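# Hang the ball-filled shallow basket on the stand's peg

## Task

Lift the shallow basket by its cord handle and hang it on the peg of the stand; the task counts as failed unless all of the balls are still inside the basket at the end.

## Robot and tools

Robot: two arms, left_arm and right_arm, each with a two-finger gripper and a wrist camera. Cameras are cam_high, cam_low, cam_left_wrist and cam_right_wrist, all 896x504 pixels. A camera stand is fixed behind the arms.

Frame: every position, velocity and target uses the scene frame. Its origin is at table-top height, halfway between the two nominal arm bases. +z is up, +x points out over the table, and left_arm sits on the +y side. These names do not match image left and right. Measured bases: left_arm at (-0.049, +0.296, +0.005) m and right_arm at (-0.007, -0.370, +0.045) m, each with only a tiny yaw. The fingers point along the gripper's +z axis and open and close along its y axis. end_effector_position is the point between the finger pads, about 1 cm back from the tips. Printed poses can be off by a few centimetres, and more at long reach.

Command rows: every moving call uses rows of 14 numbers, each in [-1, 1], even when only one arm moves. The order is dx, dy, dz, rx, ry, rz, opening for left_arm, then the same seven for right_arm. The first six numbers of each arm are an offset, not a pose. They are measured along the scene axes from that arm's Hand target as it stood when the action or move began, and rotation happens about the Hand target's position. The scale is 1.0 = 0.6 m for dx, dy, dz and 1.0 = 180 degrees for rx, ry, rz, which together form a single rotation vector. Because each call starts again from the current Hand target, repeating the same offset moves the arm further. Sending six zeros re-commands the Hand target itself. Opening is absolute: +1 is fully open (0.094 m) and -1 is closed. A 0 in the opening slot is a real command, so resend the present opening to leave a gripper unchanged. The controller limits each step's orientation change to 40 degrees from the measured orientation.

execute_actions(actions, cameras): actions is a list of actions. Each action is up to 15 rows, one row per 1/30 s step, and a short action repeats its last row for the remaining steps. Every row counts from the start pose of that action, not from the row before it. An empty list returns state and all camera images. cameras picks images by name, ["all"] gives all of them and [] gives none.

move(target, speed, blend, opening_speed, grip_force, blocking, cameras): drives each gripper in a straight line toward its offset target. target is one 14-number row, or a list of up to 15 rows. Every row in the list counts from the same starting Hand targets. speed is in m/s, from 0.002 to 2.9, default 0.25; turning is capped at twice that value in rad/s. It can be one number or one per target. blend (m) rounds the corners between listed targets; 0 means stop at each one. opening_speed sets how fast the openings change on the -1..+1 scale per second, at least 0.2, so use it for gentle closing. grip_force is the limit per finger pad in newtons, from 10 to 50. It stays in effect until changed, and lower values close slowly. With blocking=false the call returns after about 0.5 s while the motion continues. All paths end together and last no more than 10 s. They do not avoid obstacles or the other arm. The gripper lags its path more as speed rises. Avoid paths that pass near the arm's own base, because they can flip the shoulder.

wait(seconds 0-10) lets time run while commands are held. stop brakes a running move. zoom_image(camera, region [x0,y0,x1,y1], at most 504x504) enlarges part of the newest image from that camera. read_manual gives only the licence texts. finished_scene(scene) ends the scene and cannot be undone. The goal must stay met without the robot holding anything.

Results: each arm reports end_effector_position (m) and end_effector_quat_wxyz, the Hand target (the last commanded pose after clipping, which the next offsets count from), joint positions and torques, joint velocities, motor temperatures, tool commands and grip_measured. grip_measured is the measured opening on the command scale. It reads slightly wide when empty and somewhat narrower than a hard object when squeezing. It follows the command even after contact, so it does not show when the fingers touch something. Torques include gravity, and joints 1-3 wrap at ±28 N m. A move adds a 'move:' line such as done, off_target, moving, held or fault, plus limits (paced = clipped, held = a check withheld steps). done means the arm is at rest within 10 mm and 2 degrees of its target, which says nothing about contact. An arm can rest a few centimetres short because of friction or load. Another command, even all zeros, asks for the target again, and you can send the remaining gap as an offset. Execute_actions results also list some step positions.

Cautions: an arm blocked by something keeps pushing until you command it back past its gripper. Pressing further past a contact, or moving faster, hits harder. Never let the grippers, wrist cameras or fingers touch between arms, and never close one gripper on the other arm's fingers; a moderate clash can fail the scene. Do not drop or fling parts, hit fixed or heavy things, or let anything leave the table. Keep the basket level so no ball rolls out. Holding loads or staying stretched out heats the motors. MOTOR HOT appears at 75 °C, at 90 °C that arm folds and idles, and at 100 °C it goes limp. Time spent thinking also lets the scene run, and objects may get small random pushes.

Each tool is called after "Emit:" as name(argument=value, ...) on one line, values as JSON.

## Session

Emit:
execute_actions(actions=[])

Emit:
zoom_image(camera="cam_high", region=[340, 80, 640, 280])

Scene clock: 0.00 s.
left_arm: end_effector_position=(+0.3340, +0.2231, +0.1489) grip_measured=+1.000 end_effector_quat_wxyz=(+0.699, -0.011, +0.712, +0.060) | right_arm: end_effector_position=(+0.3393, -0.3940, +0.1318) grip_measured=+1.000 end_effector_quat_wxyz=(+0.618, +0.047, +0.784, -0.031)
Joint positions: left_arm=[-0.404 1.701 0.292 1.391 -0.526 0.061 0.094] | right_arm=[-0.021 1.56 0.1 1.222 0.076 0.029 0.094]
Joint velocities: within noise
Joint torques (N m): no reading
Motor temperatures (°C): left_arm=[28 25 30 28 25 24 23] | right_arm=[26 23 33 24 24 23 24]
Heat: left arm: 30 °C; right arm: 33 °C.
Hand target: left_arm +0.3354, +0.2226, +0.1569; +0.708, -0.016, +0.704, +0.056 | right_arm +0.3410, -0.3941, +0.1353; +0.622, +0.048, +0.781, -0.031
Tool commands: left_gripper/opening=+1.0 right_gripper/opening=+1.0

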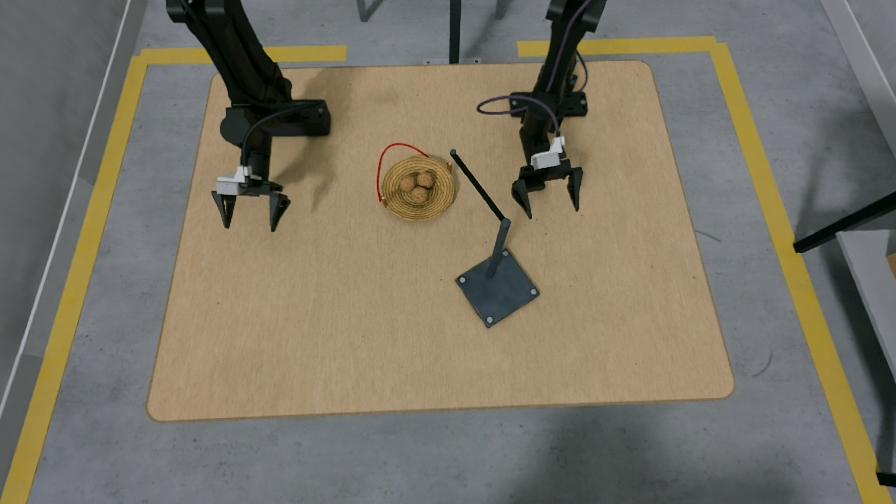

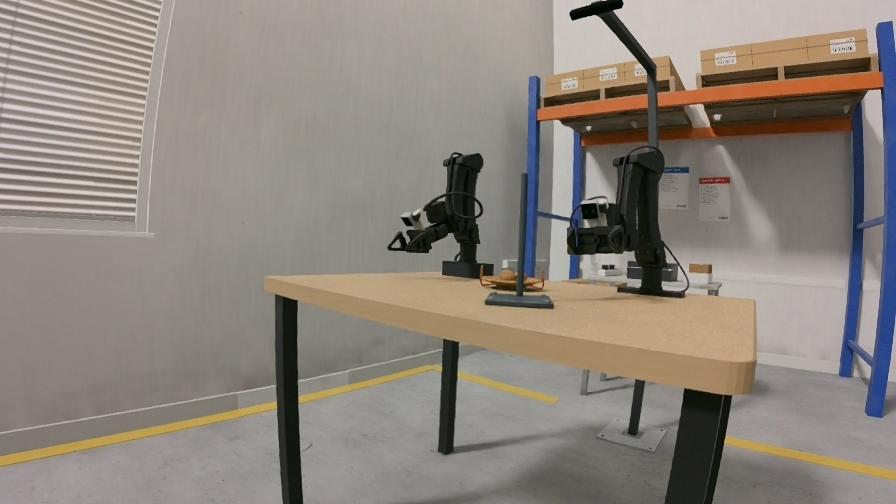

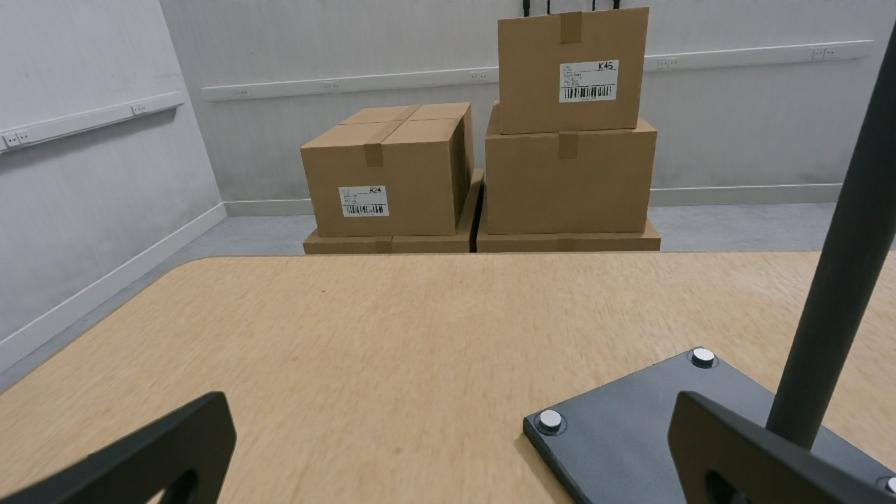

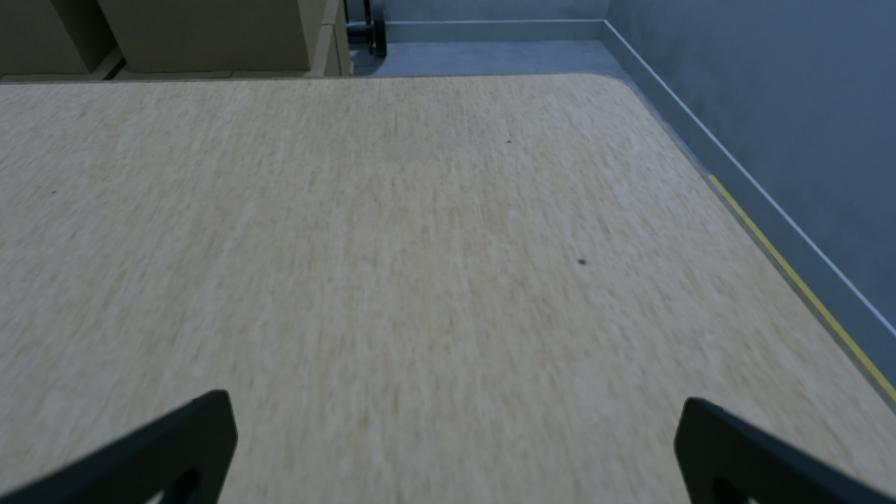

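Scaled by 1.680 from the camera's 896x504 image, which has a finer 1280x720 frame.

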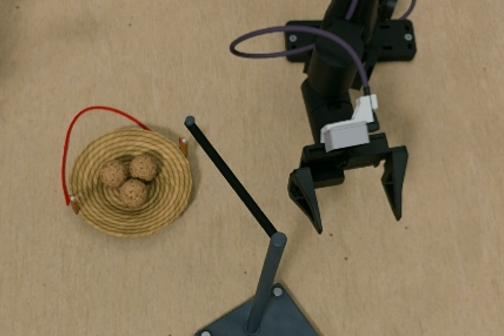

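Emit:
move(target=[[-0.225,-0.12,0.33,0.18,0.21,-0.2,1,0,0,0,0,0,0,1],[-0.408,-0.472,0.205,0.357,0.418,-0.395,0.3,0,0,0,0,0,0,1]], blend=[0.05,0], cameras=["cam_left_wrist","cam_high"])

Scene clock: 16.73 s.
left_arm: end_effector_position=(+0.0925, -0.0561, +0.2726) grip_measured=+0.302 end_effector_quat_wxyz=(+0.146, +0.695, +0.702, -0.057) | right_arm: end_effector_position=(+0.3393, -0.3940, +0.1318) grip_measured=+1.000 end_effector_quat_wxyz=(+0.618, +0.047, +0.784, -0.031)
Joint positions: left_arm=[-1.175 1.83 2.143 -1.569 -0.012 0.367 0.061] | right_arm=[-0.021 1.56 0.1 1.222 0.076 0.029 0.094]
Joint torques (N m): left_arm=[-0.43 -7.64 8.85 0.72 0.07 0.04] | right_arm=[-0.06 -3.59 3.11 1.67 0.02 -0.04]
Heat: left arm: 32 °C; right arm: 33 °C.
Hand target: left_arm +0.0907, -0.0606, +0.2800; +0.000, +0.708, +0.707, +0.000 | right_arm +0.3410, -0.3941, +0.1353; +0.622, +0.048, +0.781, -0.031
Off the commanded pose: left_arm 0.009 m, 18 deg | right_arm 0.004 m, 1 deg.
joint sent to its limit (left arm) — joint 4 (wrist pitch), lower limit. The joint targets are off in orientation, not in position.
move: off_target (left_arm); target 2's new opening was sent with left_arm's hand 0.009 m and 18 deg from that target
Images, in order (width x height): cam_high 896x504, cam_left_wrist 896x504.

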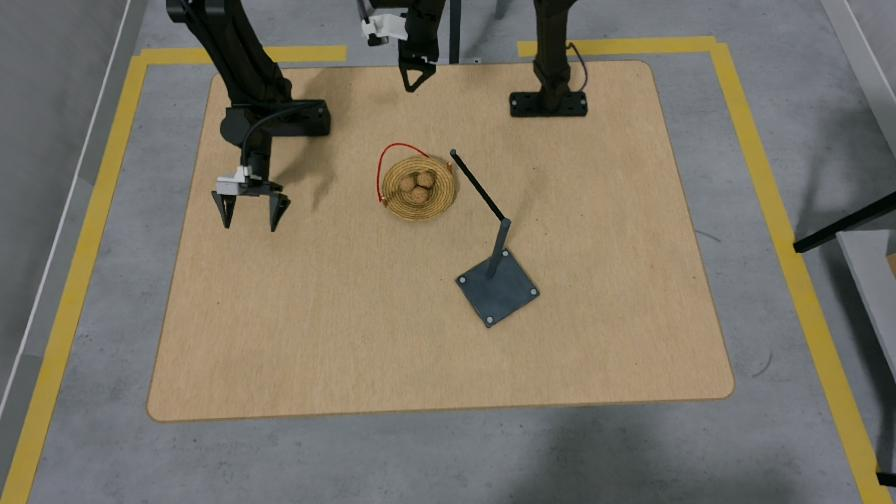

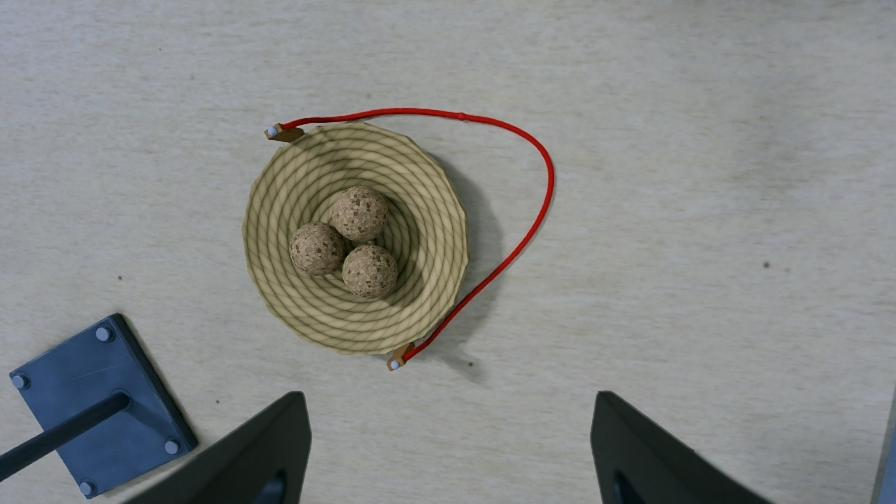

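Emit:
move(target=[-0.055,-0.113,-0.383,0,0,0.156,0.3,0,0,0,0,0,0,1], cameras=["cam_left_wrist"])

Scene clock: 28.30 s.
left_arm: end_effector_position=(+0.0583, -0.1142, +0.0425) grip_measured=+0.302 end_effector_quat_wxyz=(-0.016, +0.516, +0.856, +0.019) | right_arm: end_effector_position=(+0.3393, -0.3941, +0.1318) grip_measured=+1.000 end_effector_quat_wxyz=(+0.618, +0.048, +0.784, -0.031)
Joint positions: left_arm=[-1.298 2.255 1.876 -1.241 -0.004 -0.234 0.061] | right_arm=[-0.021 1.56 0.1 1.222 0.077 0.029 0.094]
Joint torques (N m): left_arm=[-0.75 -11.89 9.21 0.29 0.01 -0.08] | right_arm=[-0.02 -3.64 3.11 1.65 0.01 -0.03]
Heat: left arm: 32 °C; right arm: 34 °C.
Hand target: left_arm +0.0577, -0.1283, +0.0500; +0.000, +0.515, +0.857, +0.000 | right_arm +0.3410, -0.3941, +0.1353; +0.622, +0.048, +0.781, -0.031
Off the commanded pose: left_arm 0.016 m, 3 deg | right_arm 0.004 m, 1 deg.
move: off_target (left_arm)
Images, in order (width x height): cam_left_wrist 896x504.

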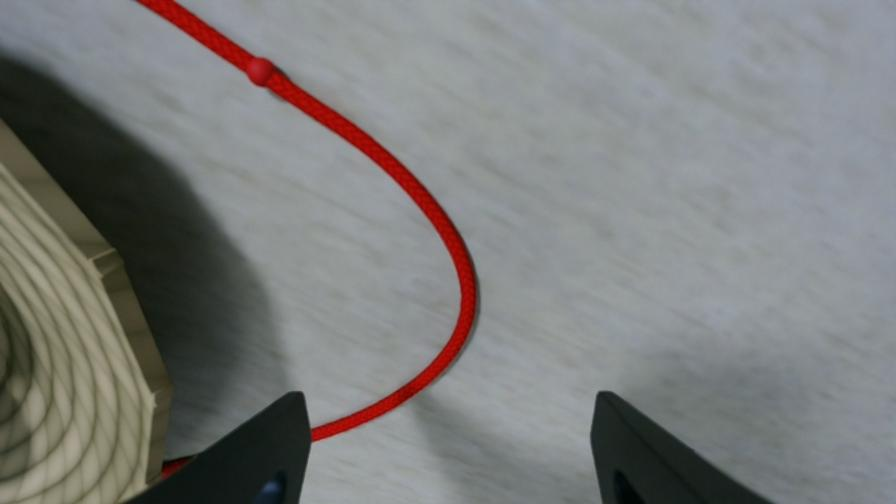

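Emit:
move(target=[0.004,-0.028,-0.05,0,0,0,0.3,0,0,0,0,0,0,1], speed=0.08, cameras=["cam_left_wrist"])

Scene clock: 36.10 s.
left_arm: end_effector_position=(+0.0625, -0.1310, +0.0176) grip_measured=+0.302 end_effector_quat_wxyz=(-0.012, +0.513, +0.858, +0.015) | right_arm: end_effector_position=(+0.3393, -0.3943, +0.1318) grip_measured=+1.000 end_effector_quat_wxyz=(+0.618, +0.048, +0.784, -0.031)
Joint positions: left_arm=[-1.298 2.338 1.917 -1.189 -0.004 -0.24 0.061] | right_arm=[-0.021 1.56 0.1 1.222 0.078 0.029 0.094]
Joint torques (N m): left_arm=[-1.11 -11.43 9.26 0.31 0.02 -0.08] | right_arm=[-0.03 -3.63 3.1 1.66 0 -0.03]
Heat: left arm: 33 °C; right arm: 34 °C.
Hand target: left_arm +0.0601, -0.1451, +0.0200; +0.000, +0.515, +0.857, +0.000 | right_arm +0.3410, -0.3941, +0.1353; +0.622, +0.048, +0.781, -0.031
Off the commanded pose: left_arm 0.015 m, 2 deg | right_arm 0.004 m, 1 deg.
move: off_target (left_arm)
Images, in order (width x height): cam_left_wrist 896x504.

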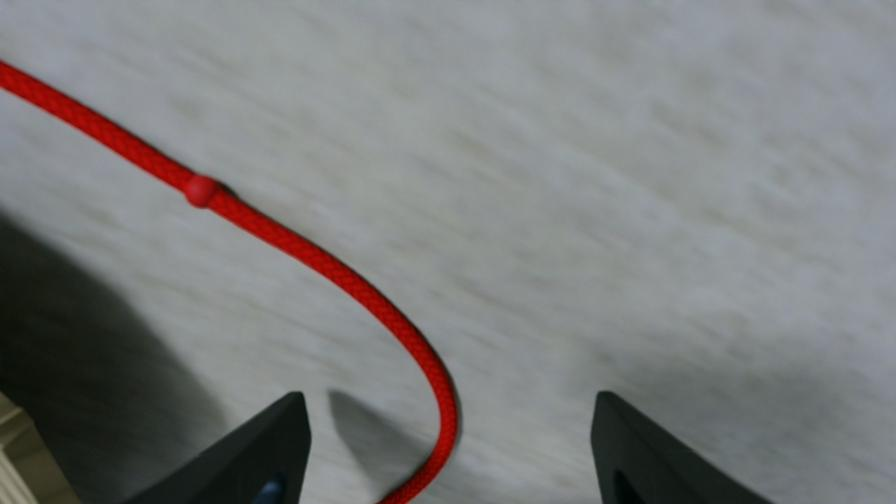

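Emit:
move(target=[[0,-0.002,-0.034,0,0,0,0.3,0,0,0,0,0,0,1],[0,-0.002,-0.034,0,0,0,-1,0,0,0,0,0,0,1]], speed=0.04, opening_speed=1, cameras=["cam_left_wrist"])

Scene clock: 41.43 s.
left_arm: end_effector_position=(+0.0629, -0.1454, +0.0108) grip_measured=-0.953 end_effector_quat_wxyz=(+0.003, +0.515, +0.857, -0.003) | right_arm: end_effector_position=(+0.3393, -0.3944, +0.1318) grip_measured=+1.000 end_effector_quat_wxyz=(+0.618, +0.048, +0.784, -0.032)
Joint positions: left_arm=[-1.303 2.353 1.917 -1.126 0.001 -0.242 0.002] | right_arm=[-0.021 1.56 0.1 1.222 0.078 0.029 0.094]
Joint torques (N m): left_arm=[-0.69 -10.86 5.45 0.43 -0.04 -0.08] | right_arm=[-0.05 -3.64 3.1 1.66 0.01 -0.02]
Heat: left arm: 33 °C; right arm: 33 °C.
Hand target: left_arm +0.0601, -0.1464, -0.0003; +0.000, +0.515, +0.857, +0.000 | right_arm +0.3410, -0.3941, +0.1353; +0.622, +0.048, +0.781, -0.031
Off the commanded pose: left_arm 0.012 m, 0 deg | right_arm 0.004 m, 1 deg.
move: off_target (left_arm); target 2's new opening was sent with left_arm's hand 0.012 m and 0 deg from that target
Images, in order (width x height): cam_left_wrist 896x504.

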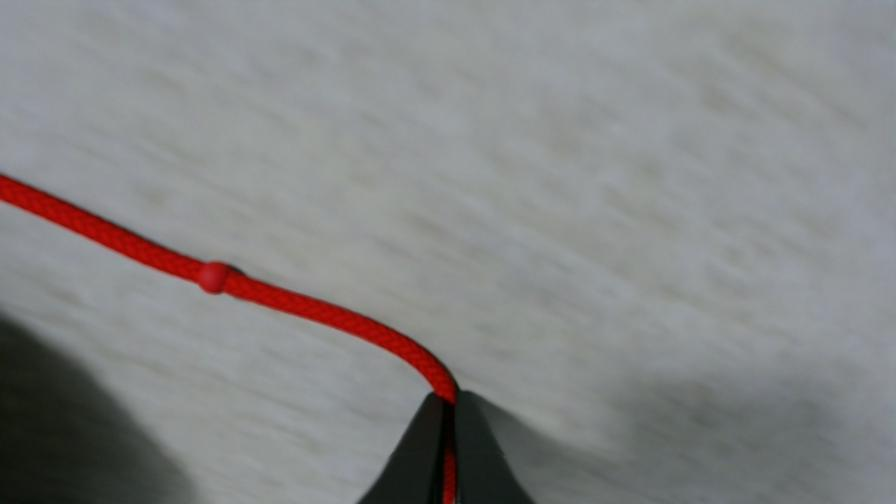

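Emit:
move(target=[[0.067,0.044,0.17,0,0,0,-1,0,0,0,0,0,0,1],[0.167,0.127,0.34,0,0,0,-1,0,0,0,0,0,0,1],[0.227,0.16,0.4,-0.05,-0.026,0,-1,0,0,0,0,0,0,1]], speed=[0.08,0.1,0.05], blend=[0.03,0.02,0], cameras=["cam_left_wrist","cam_low","cam_high"])

Scene clock: 51.50 s.
left_arm: end_effector_position=(+0.1960, -0.0519, +0.2122) grip_measured=-0.953 end_effector_quat_wxyz=(+0.084, +0.511, +0.854, -0.046) | right_arm: end_effector_position=(+0.3392, -0.3944, +0.1318) grip_measured=+1.000 end_effector_quat_wxyz=(+0.618, +0.048, +0.784, -0.032)
Joint positions: left_arm=[-0.931 2.079 2.266 -1.566 0.017 0.124 0.002] | right_arm=[-0.021 1.56 0.1 1.222 0.078 0.028 0.094]
Joint torques (N m): left_arm=[0.51 -14.17 9.13 0.48 0.08 0.05] | right_arm=[-0.01 -3.62 3.04 1.66 0.01 -0.04]
Motor temperatures (°C): left_arm=[28 30 33 28 25 24 24] | right_arm=[26 23 33 27 24 23 24]
Heat: left arm: 33 °C; right arm: 33 °C.
Hand target: left_arm +0.1964, -0.0504, +0.2397; +0.075, +0.513, +0.854, -0.047 | right_arm +0.3410, -0.3941, +0.1353; +0.622, +0.048, +0.781, -0.031
Off the commanded pose: left_arm 0.028 m, 1 deg | right_arm 0.004 m, 1 deg.
joint sent to its limit (left arm) — joint 4 (wrist pitch), lower limit. The joint targets are off in orientation, not in position.
move: off_target (left_arm)
Images, in order (width x height): cam_high 896x504, cam_low 896x504, cam_left_wrist 896x504.

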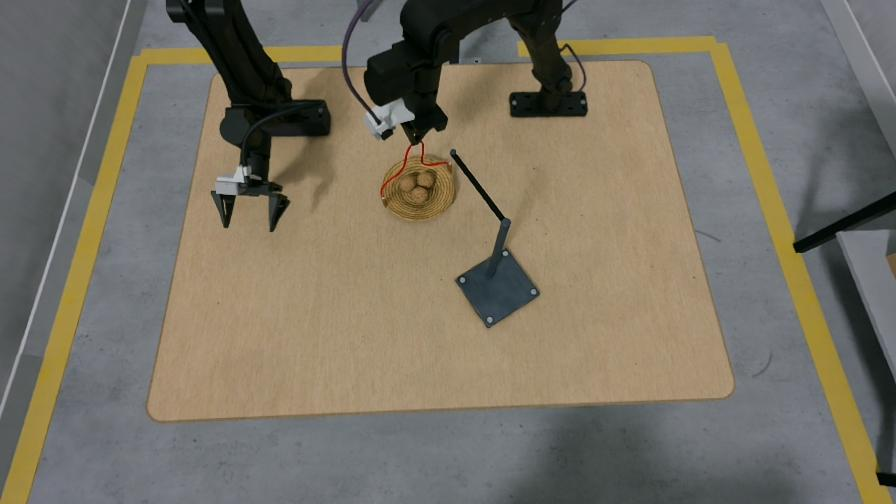

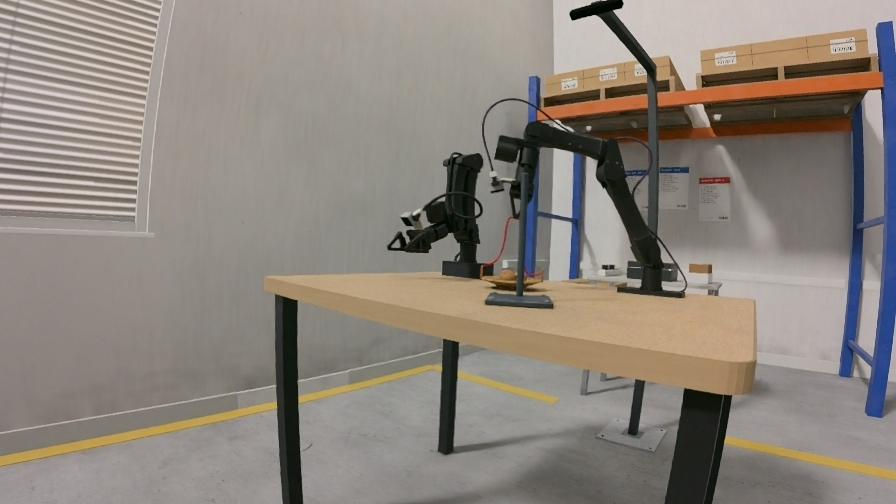

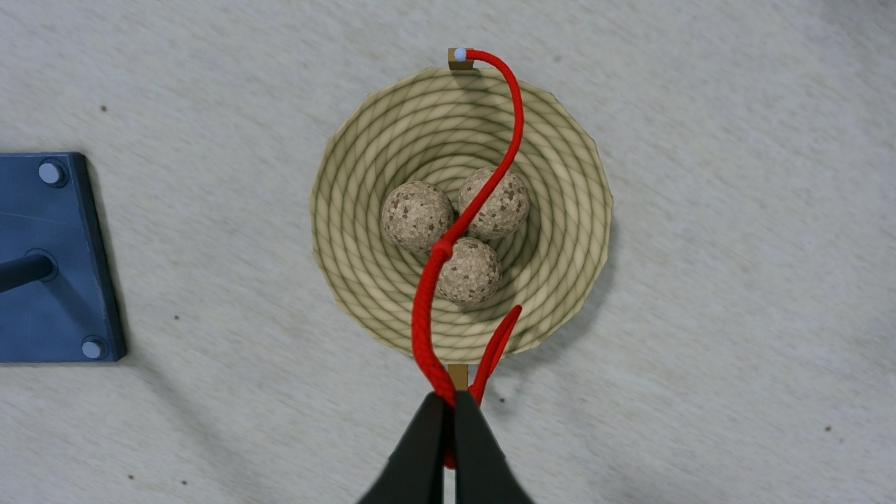

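Emit:
move(target=[[0.006,0,0.09,-0.05,-0.026,0,-1,0,0,0,0,0,0,1],[0.006,0,0.275,-0.122,-0.065,0,-1,0,0,0,0,0,0,1]], speed=[0.04,0.07], blend=[0.02,0], cameras=["cam_left_wrist","cam_low","cam_high"])

Scene clock: 59.30 s.
left_arm: end_effector_position=(+0.2024, -0.0562, +0.3749) grip_measured=-0.953 end_effector_quat_wxyz=(+0.293, +0.485, +0.807, -0.167) | right_arm: end_effector_position=(+0.3392, -0.3944, +0.1318) grip_measured=+1.000 end_effector_quat_wxyz=(+0.618, +0.048, +0.784, -0.032)
Joint positions: left_arm=[-0.894 1.989 2.693 -1.592 0.091 0.134 0.002] | right_arm=[-0.021 1.56 0.1 1.222 0.078 0.028 0.094]
Joint torques (N m): left_arm=[0.7 -11.71 7.79 1.5 0.13 -0.07] | right_arm=[-0.02 -3.67 3.11 1.67 0 -0.04]
Heat: left arm: 33 °C; right arm: 33 °C.
Hand target: left_arm +0.1998, -0.0504, +0.4047; +0.258, +0.491, +0.817, -0.156 | right_arm +0.3410, -0.3941, +0.1353; +0.622, +0.048, +0.781, -0.031
Off the commanded pose: left_arm 0.030 m, 4 deg | right_arm 0.004 m, 1 deg.
joint read past its limit (left arm) — joint 4 (wrist pitch), lower limit.
joint sent to its limit (left arm) — joint 4 (wrist pitch), lower limit. The joint targets are off in orientation, not in position.
move: off_target (left_arm)
Images, in order (width x height): cam_high 896x504, cam_low 896x504, cam_left_wrist 896x504.

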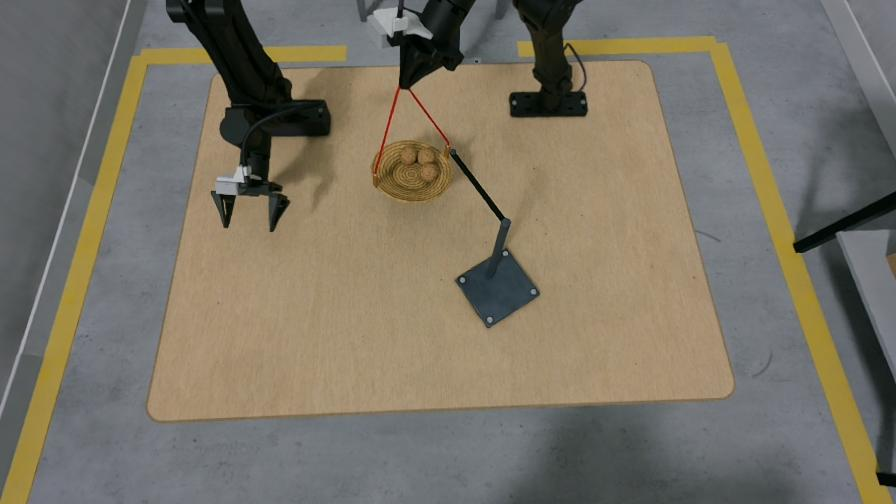

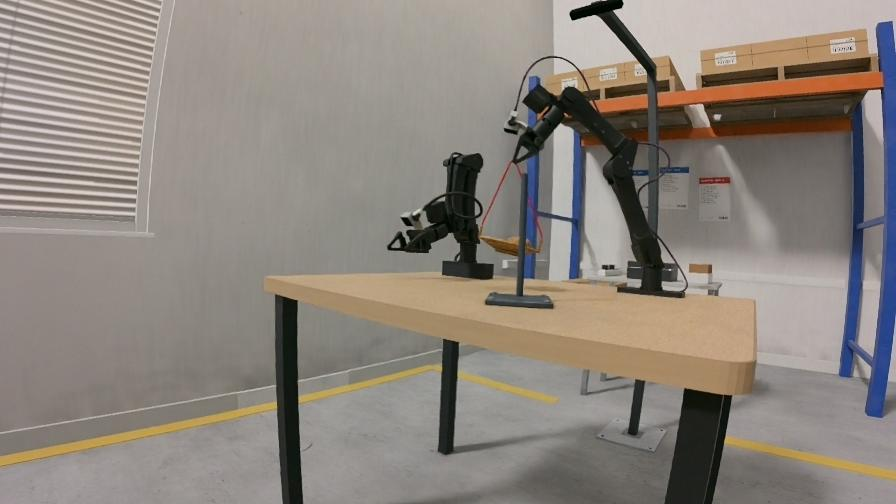

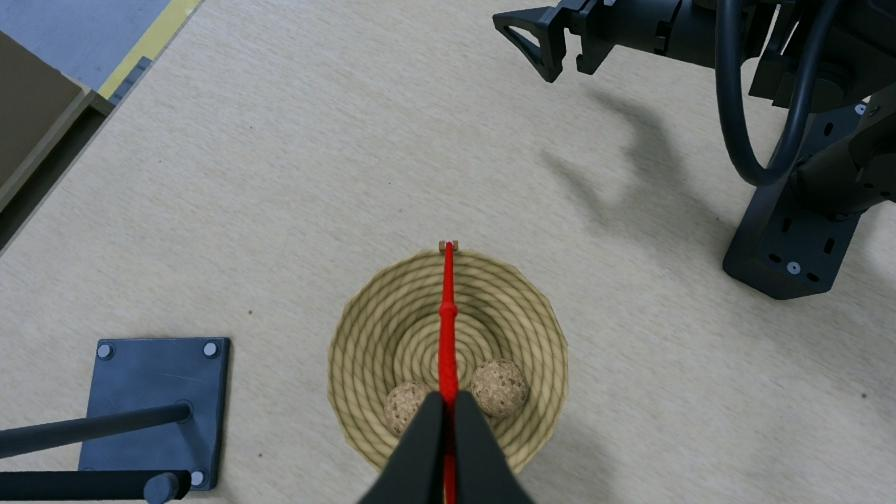

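Emit:
move(target=[0.066,0.088,0.0,0,0,0,-1,0,0,0,0,0,0,1], speed=0.05, cameras=["cam_left_wrist","cam_high"])

Scene clock: 67.77 s.
left_arm: end_effector_position=(+0.2464, -0.0027, +0.3818) grip_measured=-0.953 end_effector_quat_wxyz=(+0.304, +0.471, +0.812, -0.165) | right_arm: end_effector_position=(+0.3392, -0.3944, +0.1318) grip_measured=+1.000 end_effector_quat_wxyz=(+0.618, +0.048, +0.784, -0.032)
Joint positions: left_arm=[-0.685 1.941 2.646 -1.594 0.203 0.273 0.002] | right_arm=[-0.021 1.56 0.1 1.222 0.078 0.028 0.094]
Joint torques (N m): left_arm=[0.51 -11.92 4.74 1.5 0.25 0.06] | right_arm=[-0.06 -3.59 3.07 1.67 -0.01 -0.03]
Heat: left arm: 33 °C; right arm: 33 °C.
Hand target: left_arm +0.2394, +0.0023, +0.4046; +0.257, +0.491, +0.817, -0.156 | right_arm +0.3410, -0.3941, +0.1353; +0.622, +0.048, +0.781, -0.031
Off the commanded pose: left_arm 0.024 m, 6 deg | right_arm 0.004 m, 1 deg.
joint read past its limit (left arm) — joint 4 (wrist pitch), lower limit.
joint sent to its limit (left arm) — joint 4 (wrist pitch), lower limit. The joint targets are off in orientation, not in position.
move: off_target (left_arm)
Images, in order (width x height): cam_high 896x504, cam_left_wrist 896x504.

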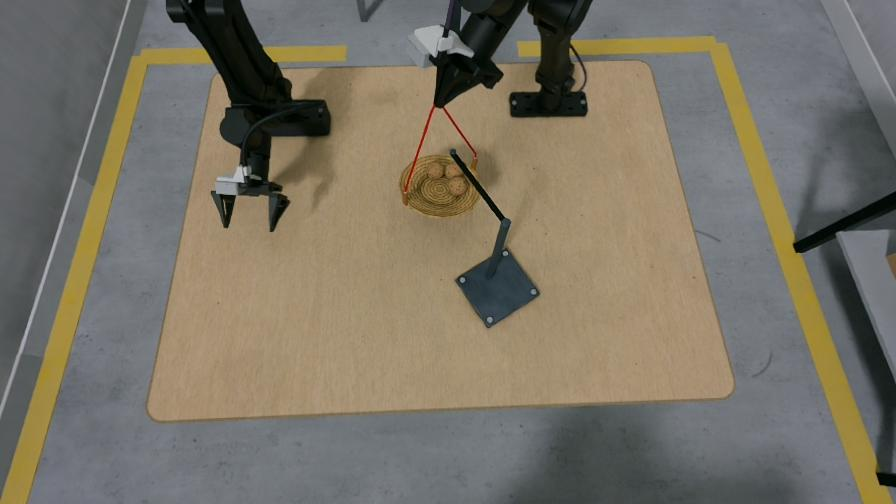

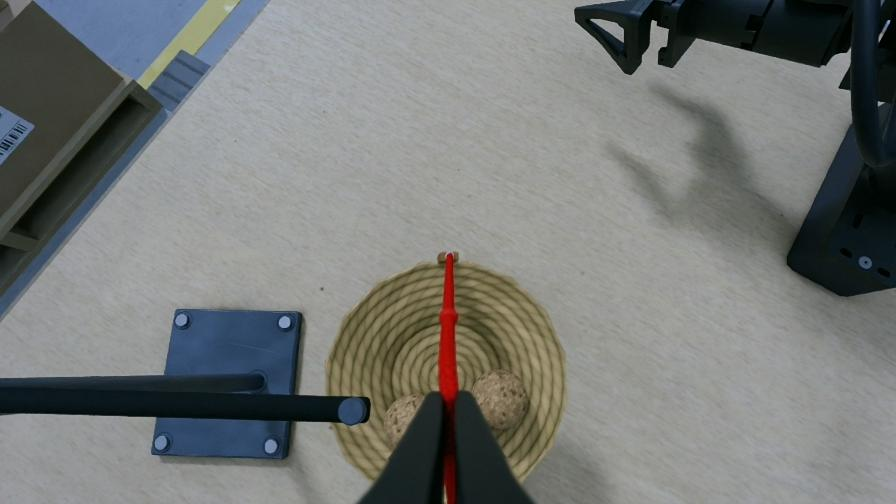

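Emit:
move(target=[0.103,0.06,0.0,0,0,0,-1,0,0,0,0,0,0,1], speed=0.05, cameras=["cam_left_wrist","cam_high"])

Scene clock: 72.50 s.
left_arm: end_effector_position=(+0.2985, +0.0417, +0.3916) grip_measured=-0.953 end_effector_quat_wxyz=(+0.340, +0.458, +0.806, -0.161) | right_arm: end_effector_position=(+0.3392, -0.3944, +0.1318) grip_measured=+1.000 end_effector_quat_wxyz=(+0.618, +0.048, +0.784, -0.032)
Joint positions: left_arm=[-0.484 1.993 2.734 -1.594 0.311 0.41 0.002] | right_arm=[-0.021 1.56 0.1 1.222 0.078 0.028 0.094]
Joint torques (N m): left_arm=[0.42 -7.9 7.75 1.54 0.32 0.05] | right_arm=[-0.01 -3.67 3.08 1.66 0 -0.03]
Heat: left arm: 32 °C; right arm: 33 °C.
Hand target: left_arm +0.3012, +0.0384, +0.4048; +0.258, +0.491, +0.817, -0.156 | right_arm +0.3410, -0.3941, +0.1353; +0.622, +0.048, +0.781, -0.031
Off the commanded pose: left_arm 0.014 m, 10 deg | right_arm 0.004 m, 1 deg.
joint read past its limit (left arm) — joint 4 (wrist pitch), lower limit.
joint sent to its limit (left arm) — joint 4 (wrist pitch), lower limit. The joint targets are off in orientation, not in position.
move: off_target (left_arm)
Images, in order (width x height): cam_high 896x504, cam_left_wrist 896x504.

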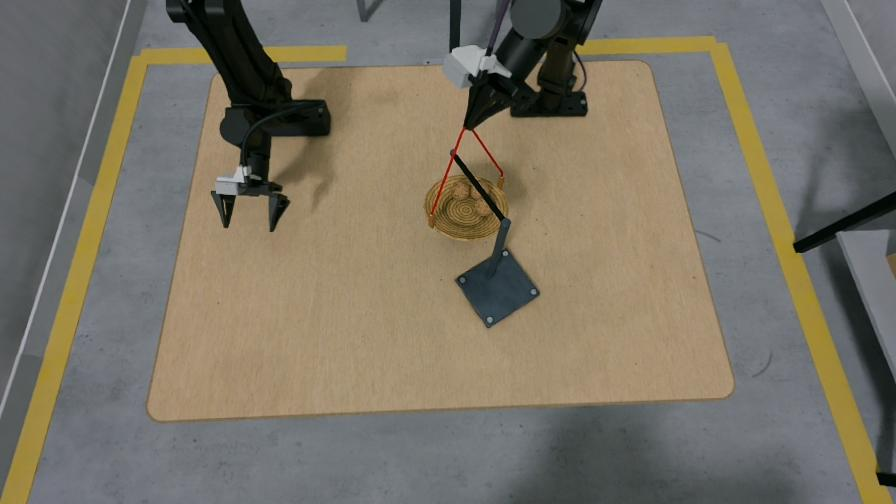

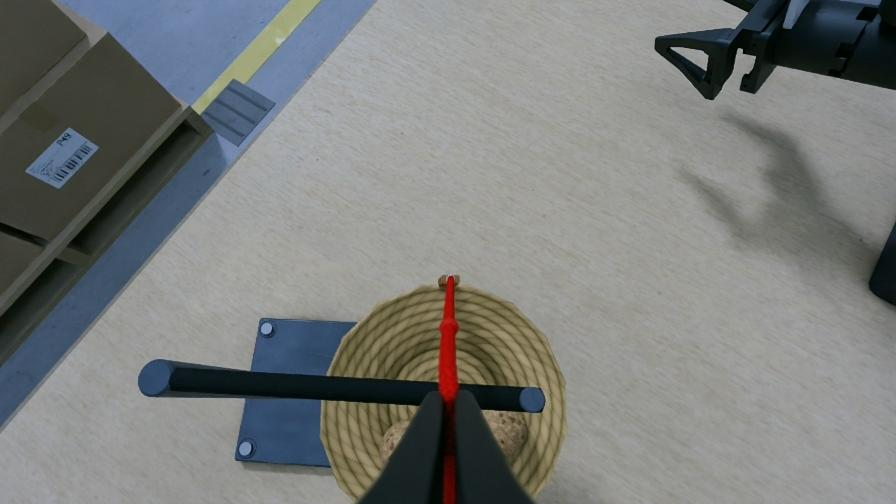

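Emit:
move(target=[0.017,0.01,-0.12,0,0,0,-1,0,0,0,0,0,0,1], speed=0.04, cameras=["cam_left_wrist","cam_low"])

Emit:
zoom_image(camera="cam_low", region=[460, 100, 600, 300])

Scene clock: 79.53 s.
left_arm: end_effector_position=(+0.3064, +0.0465, +0.3303) grip_measured=-0.953 end_effector_quat_wxyz=(+0.255, +0.487, +0.822, -0.150) | right_arm: end_effector_position=(+0.3392, -0.3944, +0.1318) grip_measured=+1.000 end_effector_quat_wxyz=(+0.618, +0.048, +0.784, -0.032)
Joint positions: left_arm=[-0.464 2.01 2.553 -1.594 0.316 0.502 0.002] | right_arm=[-0.021 1.56 0.1 1.222 0.078 0.028 0.094]
Joint torques (N m): left_arm=[0.69 -8.73 5.33 1.29 0.31 0.08] | right_arm=[-0.06 -3.6 3.11 1.67 0.01 -0.03]
Heat: left arm: 32 °C; right arm: 33 °C.
Hand target: left_arm +0.3115, +0.0444, +0.3327; +0.258, +0.491, +0.817, -0.156 | right_arm +0.3410, -0.3941, +0.1353; +0.622, +0.048, +0.781, -0.031
Off the commanded pose: left_arm 0.006 m, 1 deg | right_arm 0.004 m, 1 deg.
joint read past its limit (left arm) — joint 4 (wrist pitch), lower limit.
joint sent to its limit (left arm) — joint 4 (wrist pitch), lower limit. The joint targets still meet the commanded pose.
move: done
Images, in order (width x height): cam_low 896x504, cam_left_wrist 896x504.

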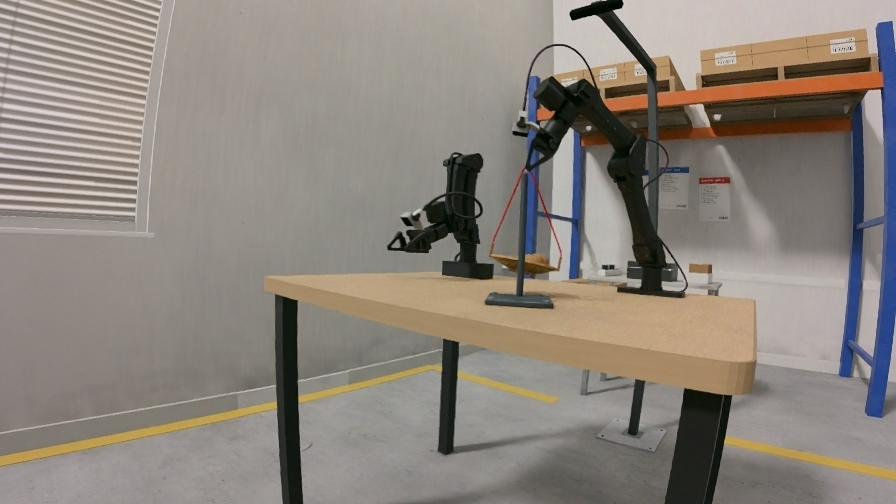

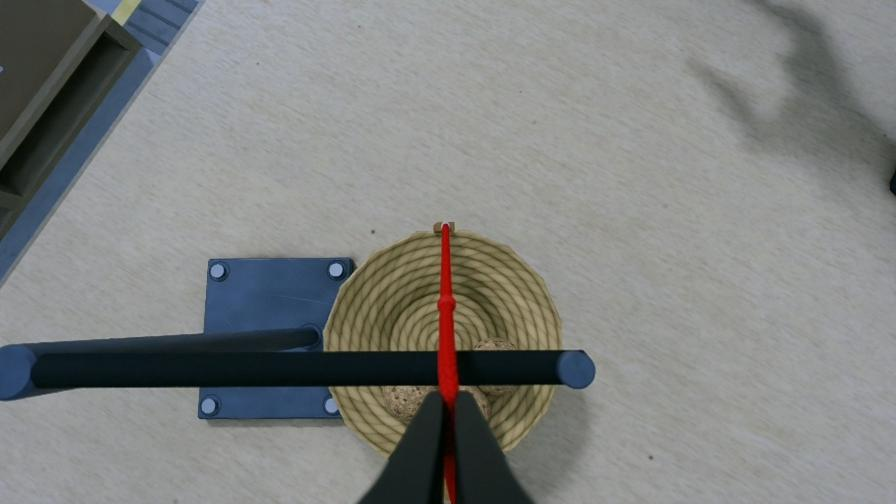

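Scaled by 2.520 from the camera's 896x504 image, which has a finer 1280x720 frame.

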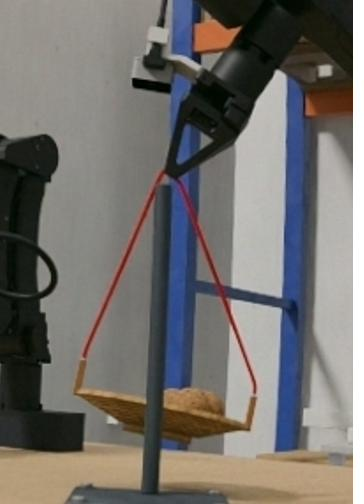

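Emit:
move(target=[0,0,-0.05,0,0,0,-1,0,0,0,0,0,0,1], speed=0.03, cameras=["cam_left_wrist"])

Emit:
execute_actions(actions=[], cameras=["cam_low"])

Emit:
zoom_image(camera="cam_low", region=[460, 100, 600, 300])

Scene clock: 85.97 s.
left_arm: end_effector_position=(+0.3089, +0.0450, +0.2964) grip_measured=-0.953 end_effector_quat_wxyz=(+0.240, +0.489, +0.824, -0.153) | right_arm: end_effector_position=(+0.3392, -0.3944, +0.1318) grip_measured=+1.000 end_effector_quat_wxyz=(+0.618, +0.048, +0.784, -0.032)
Joint positions: left_arm=[-0.461 1.918 2.257 -1.423 0.323 0.508 0.002] | right_arm=[-0.021 1.56 0.1 1.222 0.078 0.028 0.094]
Joint torques (N m): left_arm=[0.47 -10.29 4.77 1.33 0.23 0.06] | right_arm=[-0.01 -3.62 3.07 1.66 0 -0.03]
Heat: left arm: 32 °C; right arm: 33 °C.
Hand target: left_arm +0.3114, +0.0443, +0.3026; +0.257, +0.491, +0.817, -0.156 | right_arm +0.3410, -0.3941, +0.1353; +0.622, +0.048, +0.781, -0.031
Off the commanded pose: left_arm 0.007 m, 2 deg | right_arm 0.004 m, 1 deg.
move: done
Images, in order (width x height): cam_left_wrist 896x504.

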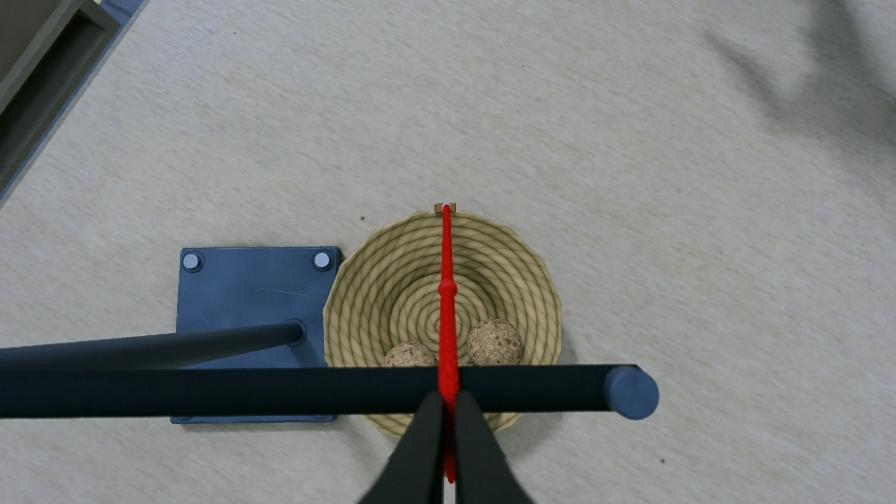

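Scene clock: 85.97 s.
left_arm: end_effector_position=(+0.3089, +0.0450, +0.2964) grip_measured=-0.953 end_effector_quat_wxyz=(+0.240, +0.489, +0.824, -0.153) | right_arm: end_effector_position=(+0.3392, -0.3944, +0.1318) grip_measured=+1.000 end_effector_quat_wxyz=(+0.618, +0.048, +0.784, -0.032)
Joint positions: left_arm=[-0.461 1.918 2.257 -1.423 0.323 0.508 0.002] | right_arm=[-0.021 1.56 0.1 1.222 0.078 0.028 0.094]
Joint velocities: within noise
Joint torques (N m): left_arm=[0.47 -10.29 4.77 1.33 0.23 0.06] | right_arm=[-0.01 -3.62 3.07 1.66 0 -0.03]
Motor temperatures (°C): left_arm=[28 30 32 30 25 24 25] | right_arm=[26 23 33 28 24 23 24]
Heat: left arm: 32 °C; right arm: 33 °C.
Hand target: left_arm +0.3114, +0.0443, +0.3026; +0.257, +0.491, +0.817, -0.156 | right_arm +0.3410, -0.3941, +0.1353; +0.622, +0.048, +0.781, -0.031
Tool commands: left_gripper/opening=-1.0 right_gripper/opening=+1.0
Off the commanded pose: left_arm 0.007 m, 2 deg | right_arm 0.004 m, 1 deg.
Images, in order (width x height): cam_low 896x504.

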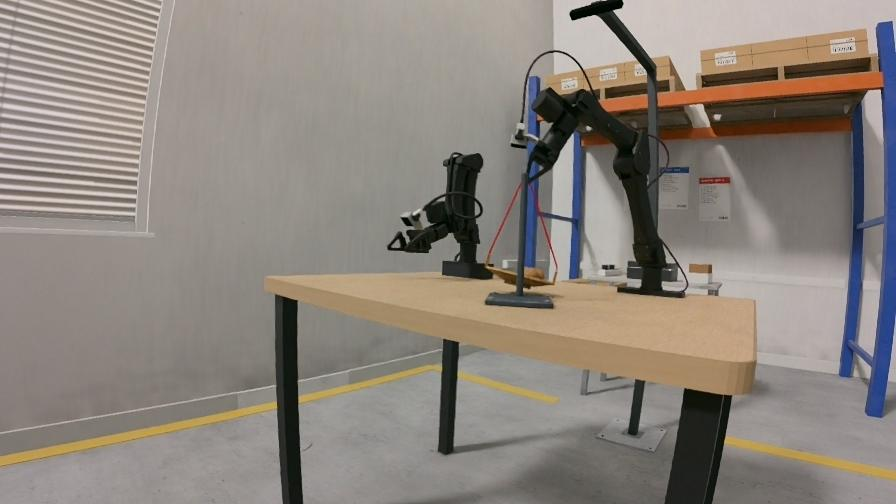

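Scaled by 2.520 from the camera's 896x504 image, which has a finer 1280x720 frame.

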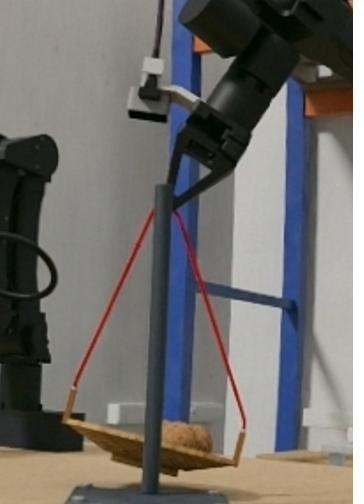

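Emit:
move(target=[[0.01,-0.02,0,0,0,0,-1,0,0,0,0,0,0,1],[0.01,-0.02,-0.025,0,0,0,-1,0,0,0,0,0,0,1]], speed=0.03, cameras=["cam_left_wrist","cam_low"])

Emit:
zoom_image(camera="cam_low", region=[460, 100, 600, 300])

Scene clock: 94.93 s.
left_arm: end_effector_position=(+0.3095, +0.0446, +0.2958) grip_measured=-0.953 end_effector_quat_wxyz=(+0.250, +0.488, +0.822, -0.150) | right_arm: end_effector_position=(+0.3392, -0.3944, +0.1318) grip_measured=+1.000 end_effector_quat_wxyz=(+0.618, +0.048, +0.784, -0.032)
Joint positions: left_arm=[-0.464 1.888 2.202 -1.375 0.317 0.504 0.002] | right_arm=[-0.021 1.56 0.1 1.222 0.078 0.028 0.094]
Joint torques (N m): left_arm=[-1.28 -7.45 3.78 1.65 0.18 -0.09] | right_arm=[-0.01 -3.6 3.03 1.65 -0.01 -0.04]
Heat: left arm: 32 °C; right arm: 33 °C.
Hand target: left_arm +0.3175, +0.0324, +0.2878; +0.258, +0.491, +0.817, -0.156 | right_arm +0.3410, -0.3941, +0.1353; +0.622, +0.048, +0.781, -0.031
Off the commanded pose: left_arm 0.017 m, 1 deg | right_arm 0.004 m, 1 deg.
move: off_target (left_arm)
Images, in order (width x height): cam_low 896x504, cam_left_wrist 896x504.

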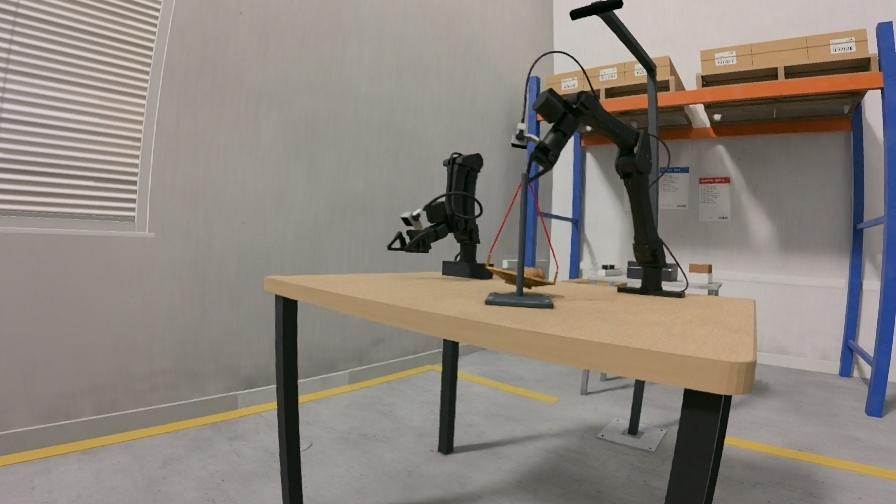

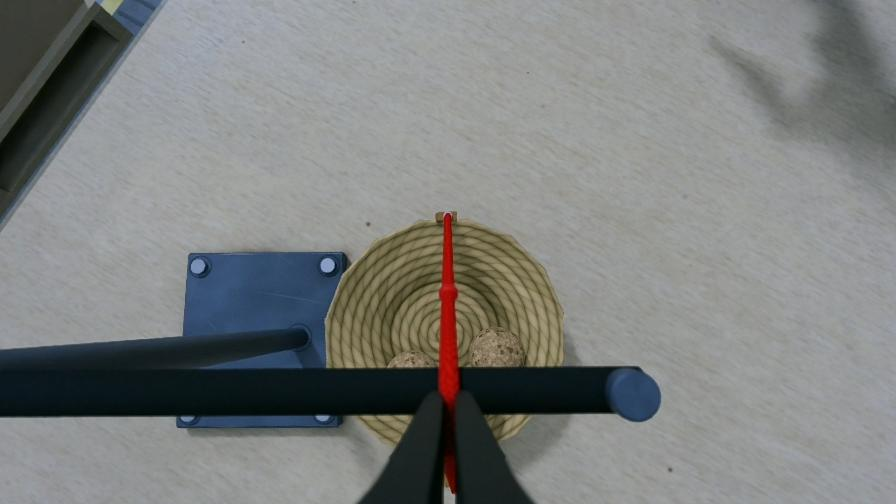

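Scaled by 2.520 from the camera's 896x504 image, which has a finer 1280x720 frame.

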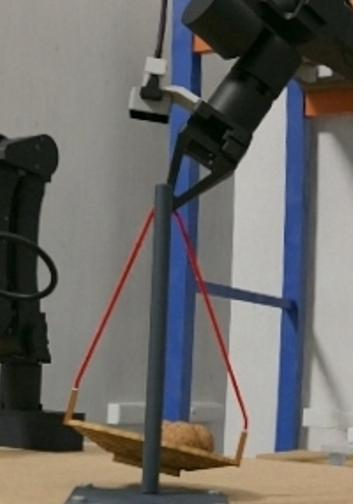

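Emit:
move(target=[[-0.01,0.02,0.05,0,0,0,-1,0,0,0,0,0,0,1],[0.004,-0.004,0.05,0,0,0,-1,0,0,0,0,0,0,1],[0.004,-0.004,0.0,0,0,0,-1,0,0,0,0,0,0,1]], speed=0.04, cameras=["cam_left_wrist","cam_low"])

Emit:
zoom_image(camera="cam_low", region=[460, 100, 600, 300])

Scene clock: 102.27 s.
left_arm: end_effector_position=(+0.3197, +0.0364, +0.3004) grip_measured=-0.953 end_effector_quat_wxyz=(+0.270, +0.490, +0.815, -0.149) | right_arm: end_effector_position=(+0.3392, -0.3944, +0.1318) grip_measured=+1.000 end_effector_quat_wxyz=(+0.618, +0.048, +0.784, -0.032)
Joint positions: left_arm=[-0.47 1.908 2.228 -1.339 0.314 0.501 0.002] | right_arm=[-0.021 1.56 0.1 1.222 0.078 0.028 0.094]
Joint torques (N m): left_arm=[-0.91 -7.94 3.64 1.28 0.19 -0.1] | right_arm=[-0.02 -3.6 3.08 1.67 0 -0.02]
Heat: left arm: 32 °C; right arm: 33 °C.
Hand target: left_arm +0.3199, +0.0300, +0.2877; +0.258, +0.491, +0.817, -0.156 | right_arm +0.3410, -0.3941, +0.1353; +0.622, +0.048, +0.781, -0.031
Off the commanded pose: left_arm 0.014 m, 2 deg | right_arm 0.004 m, 1 deg.
move: off_target (left_arm)
Images, in order (width x height): cam_low 896x504, cam_left_wrist 896x504.

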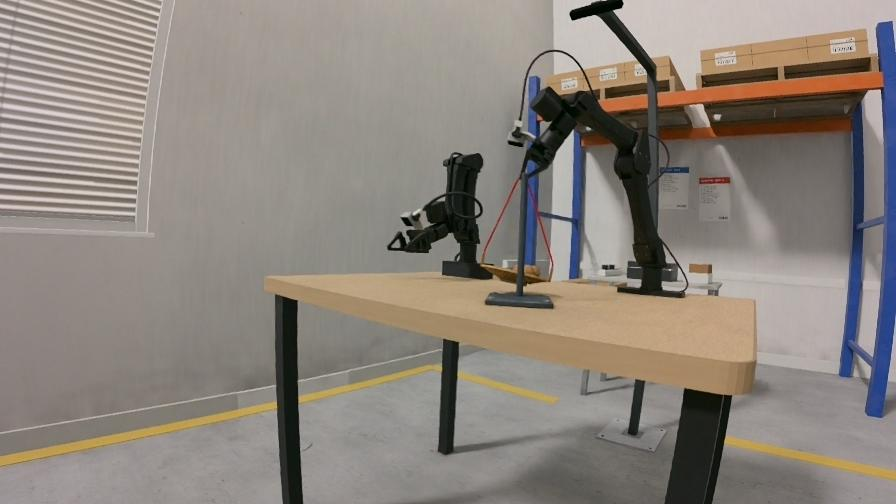

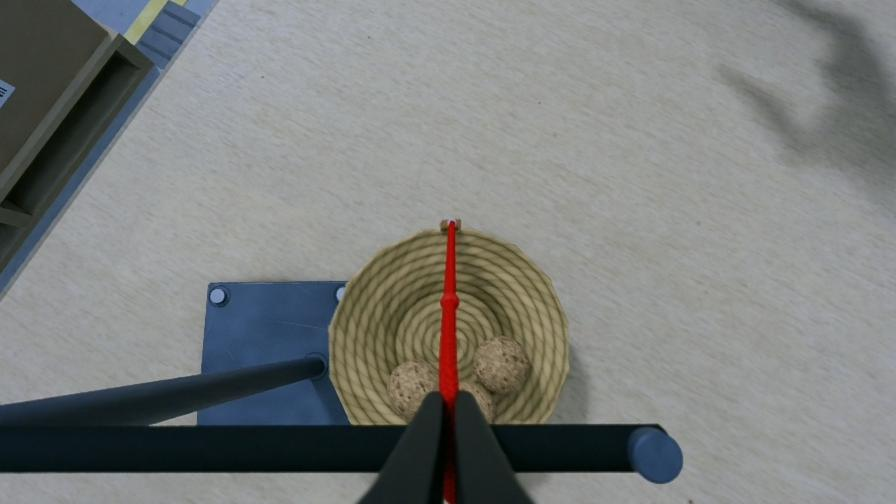

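Scaled by 2.520 from the camera's 896x504 image, which has a finer 1280x720 frame.

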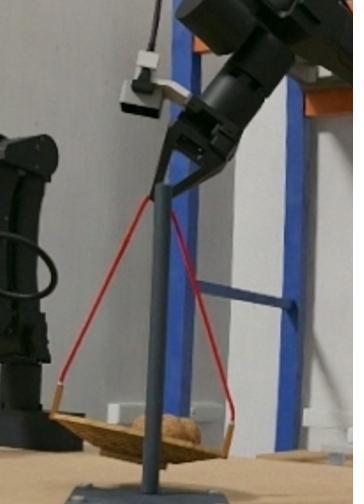

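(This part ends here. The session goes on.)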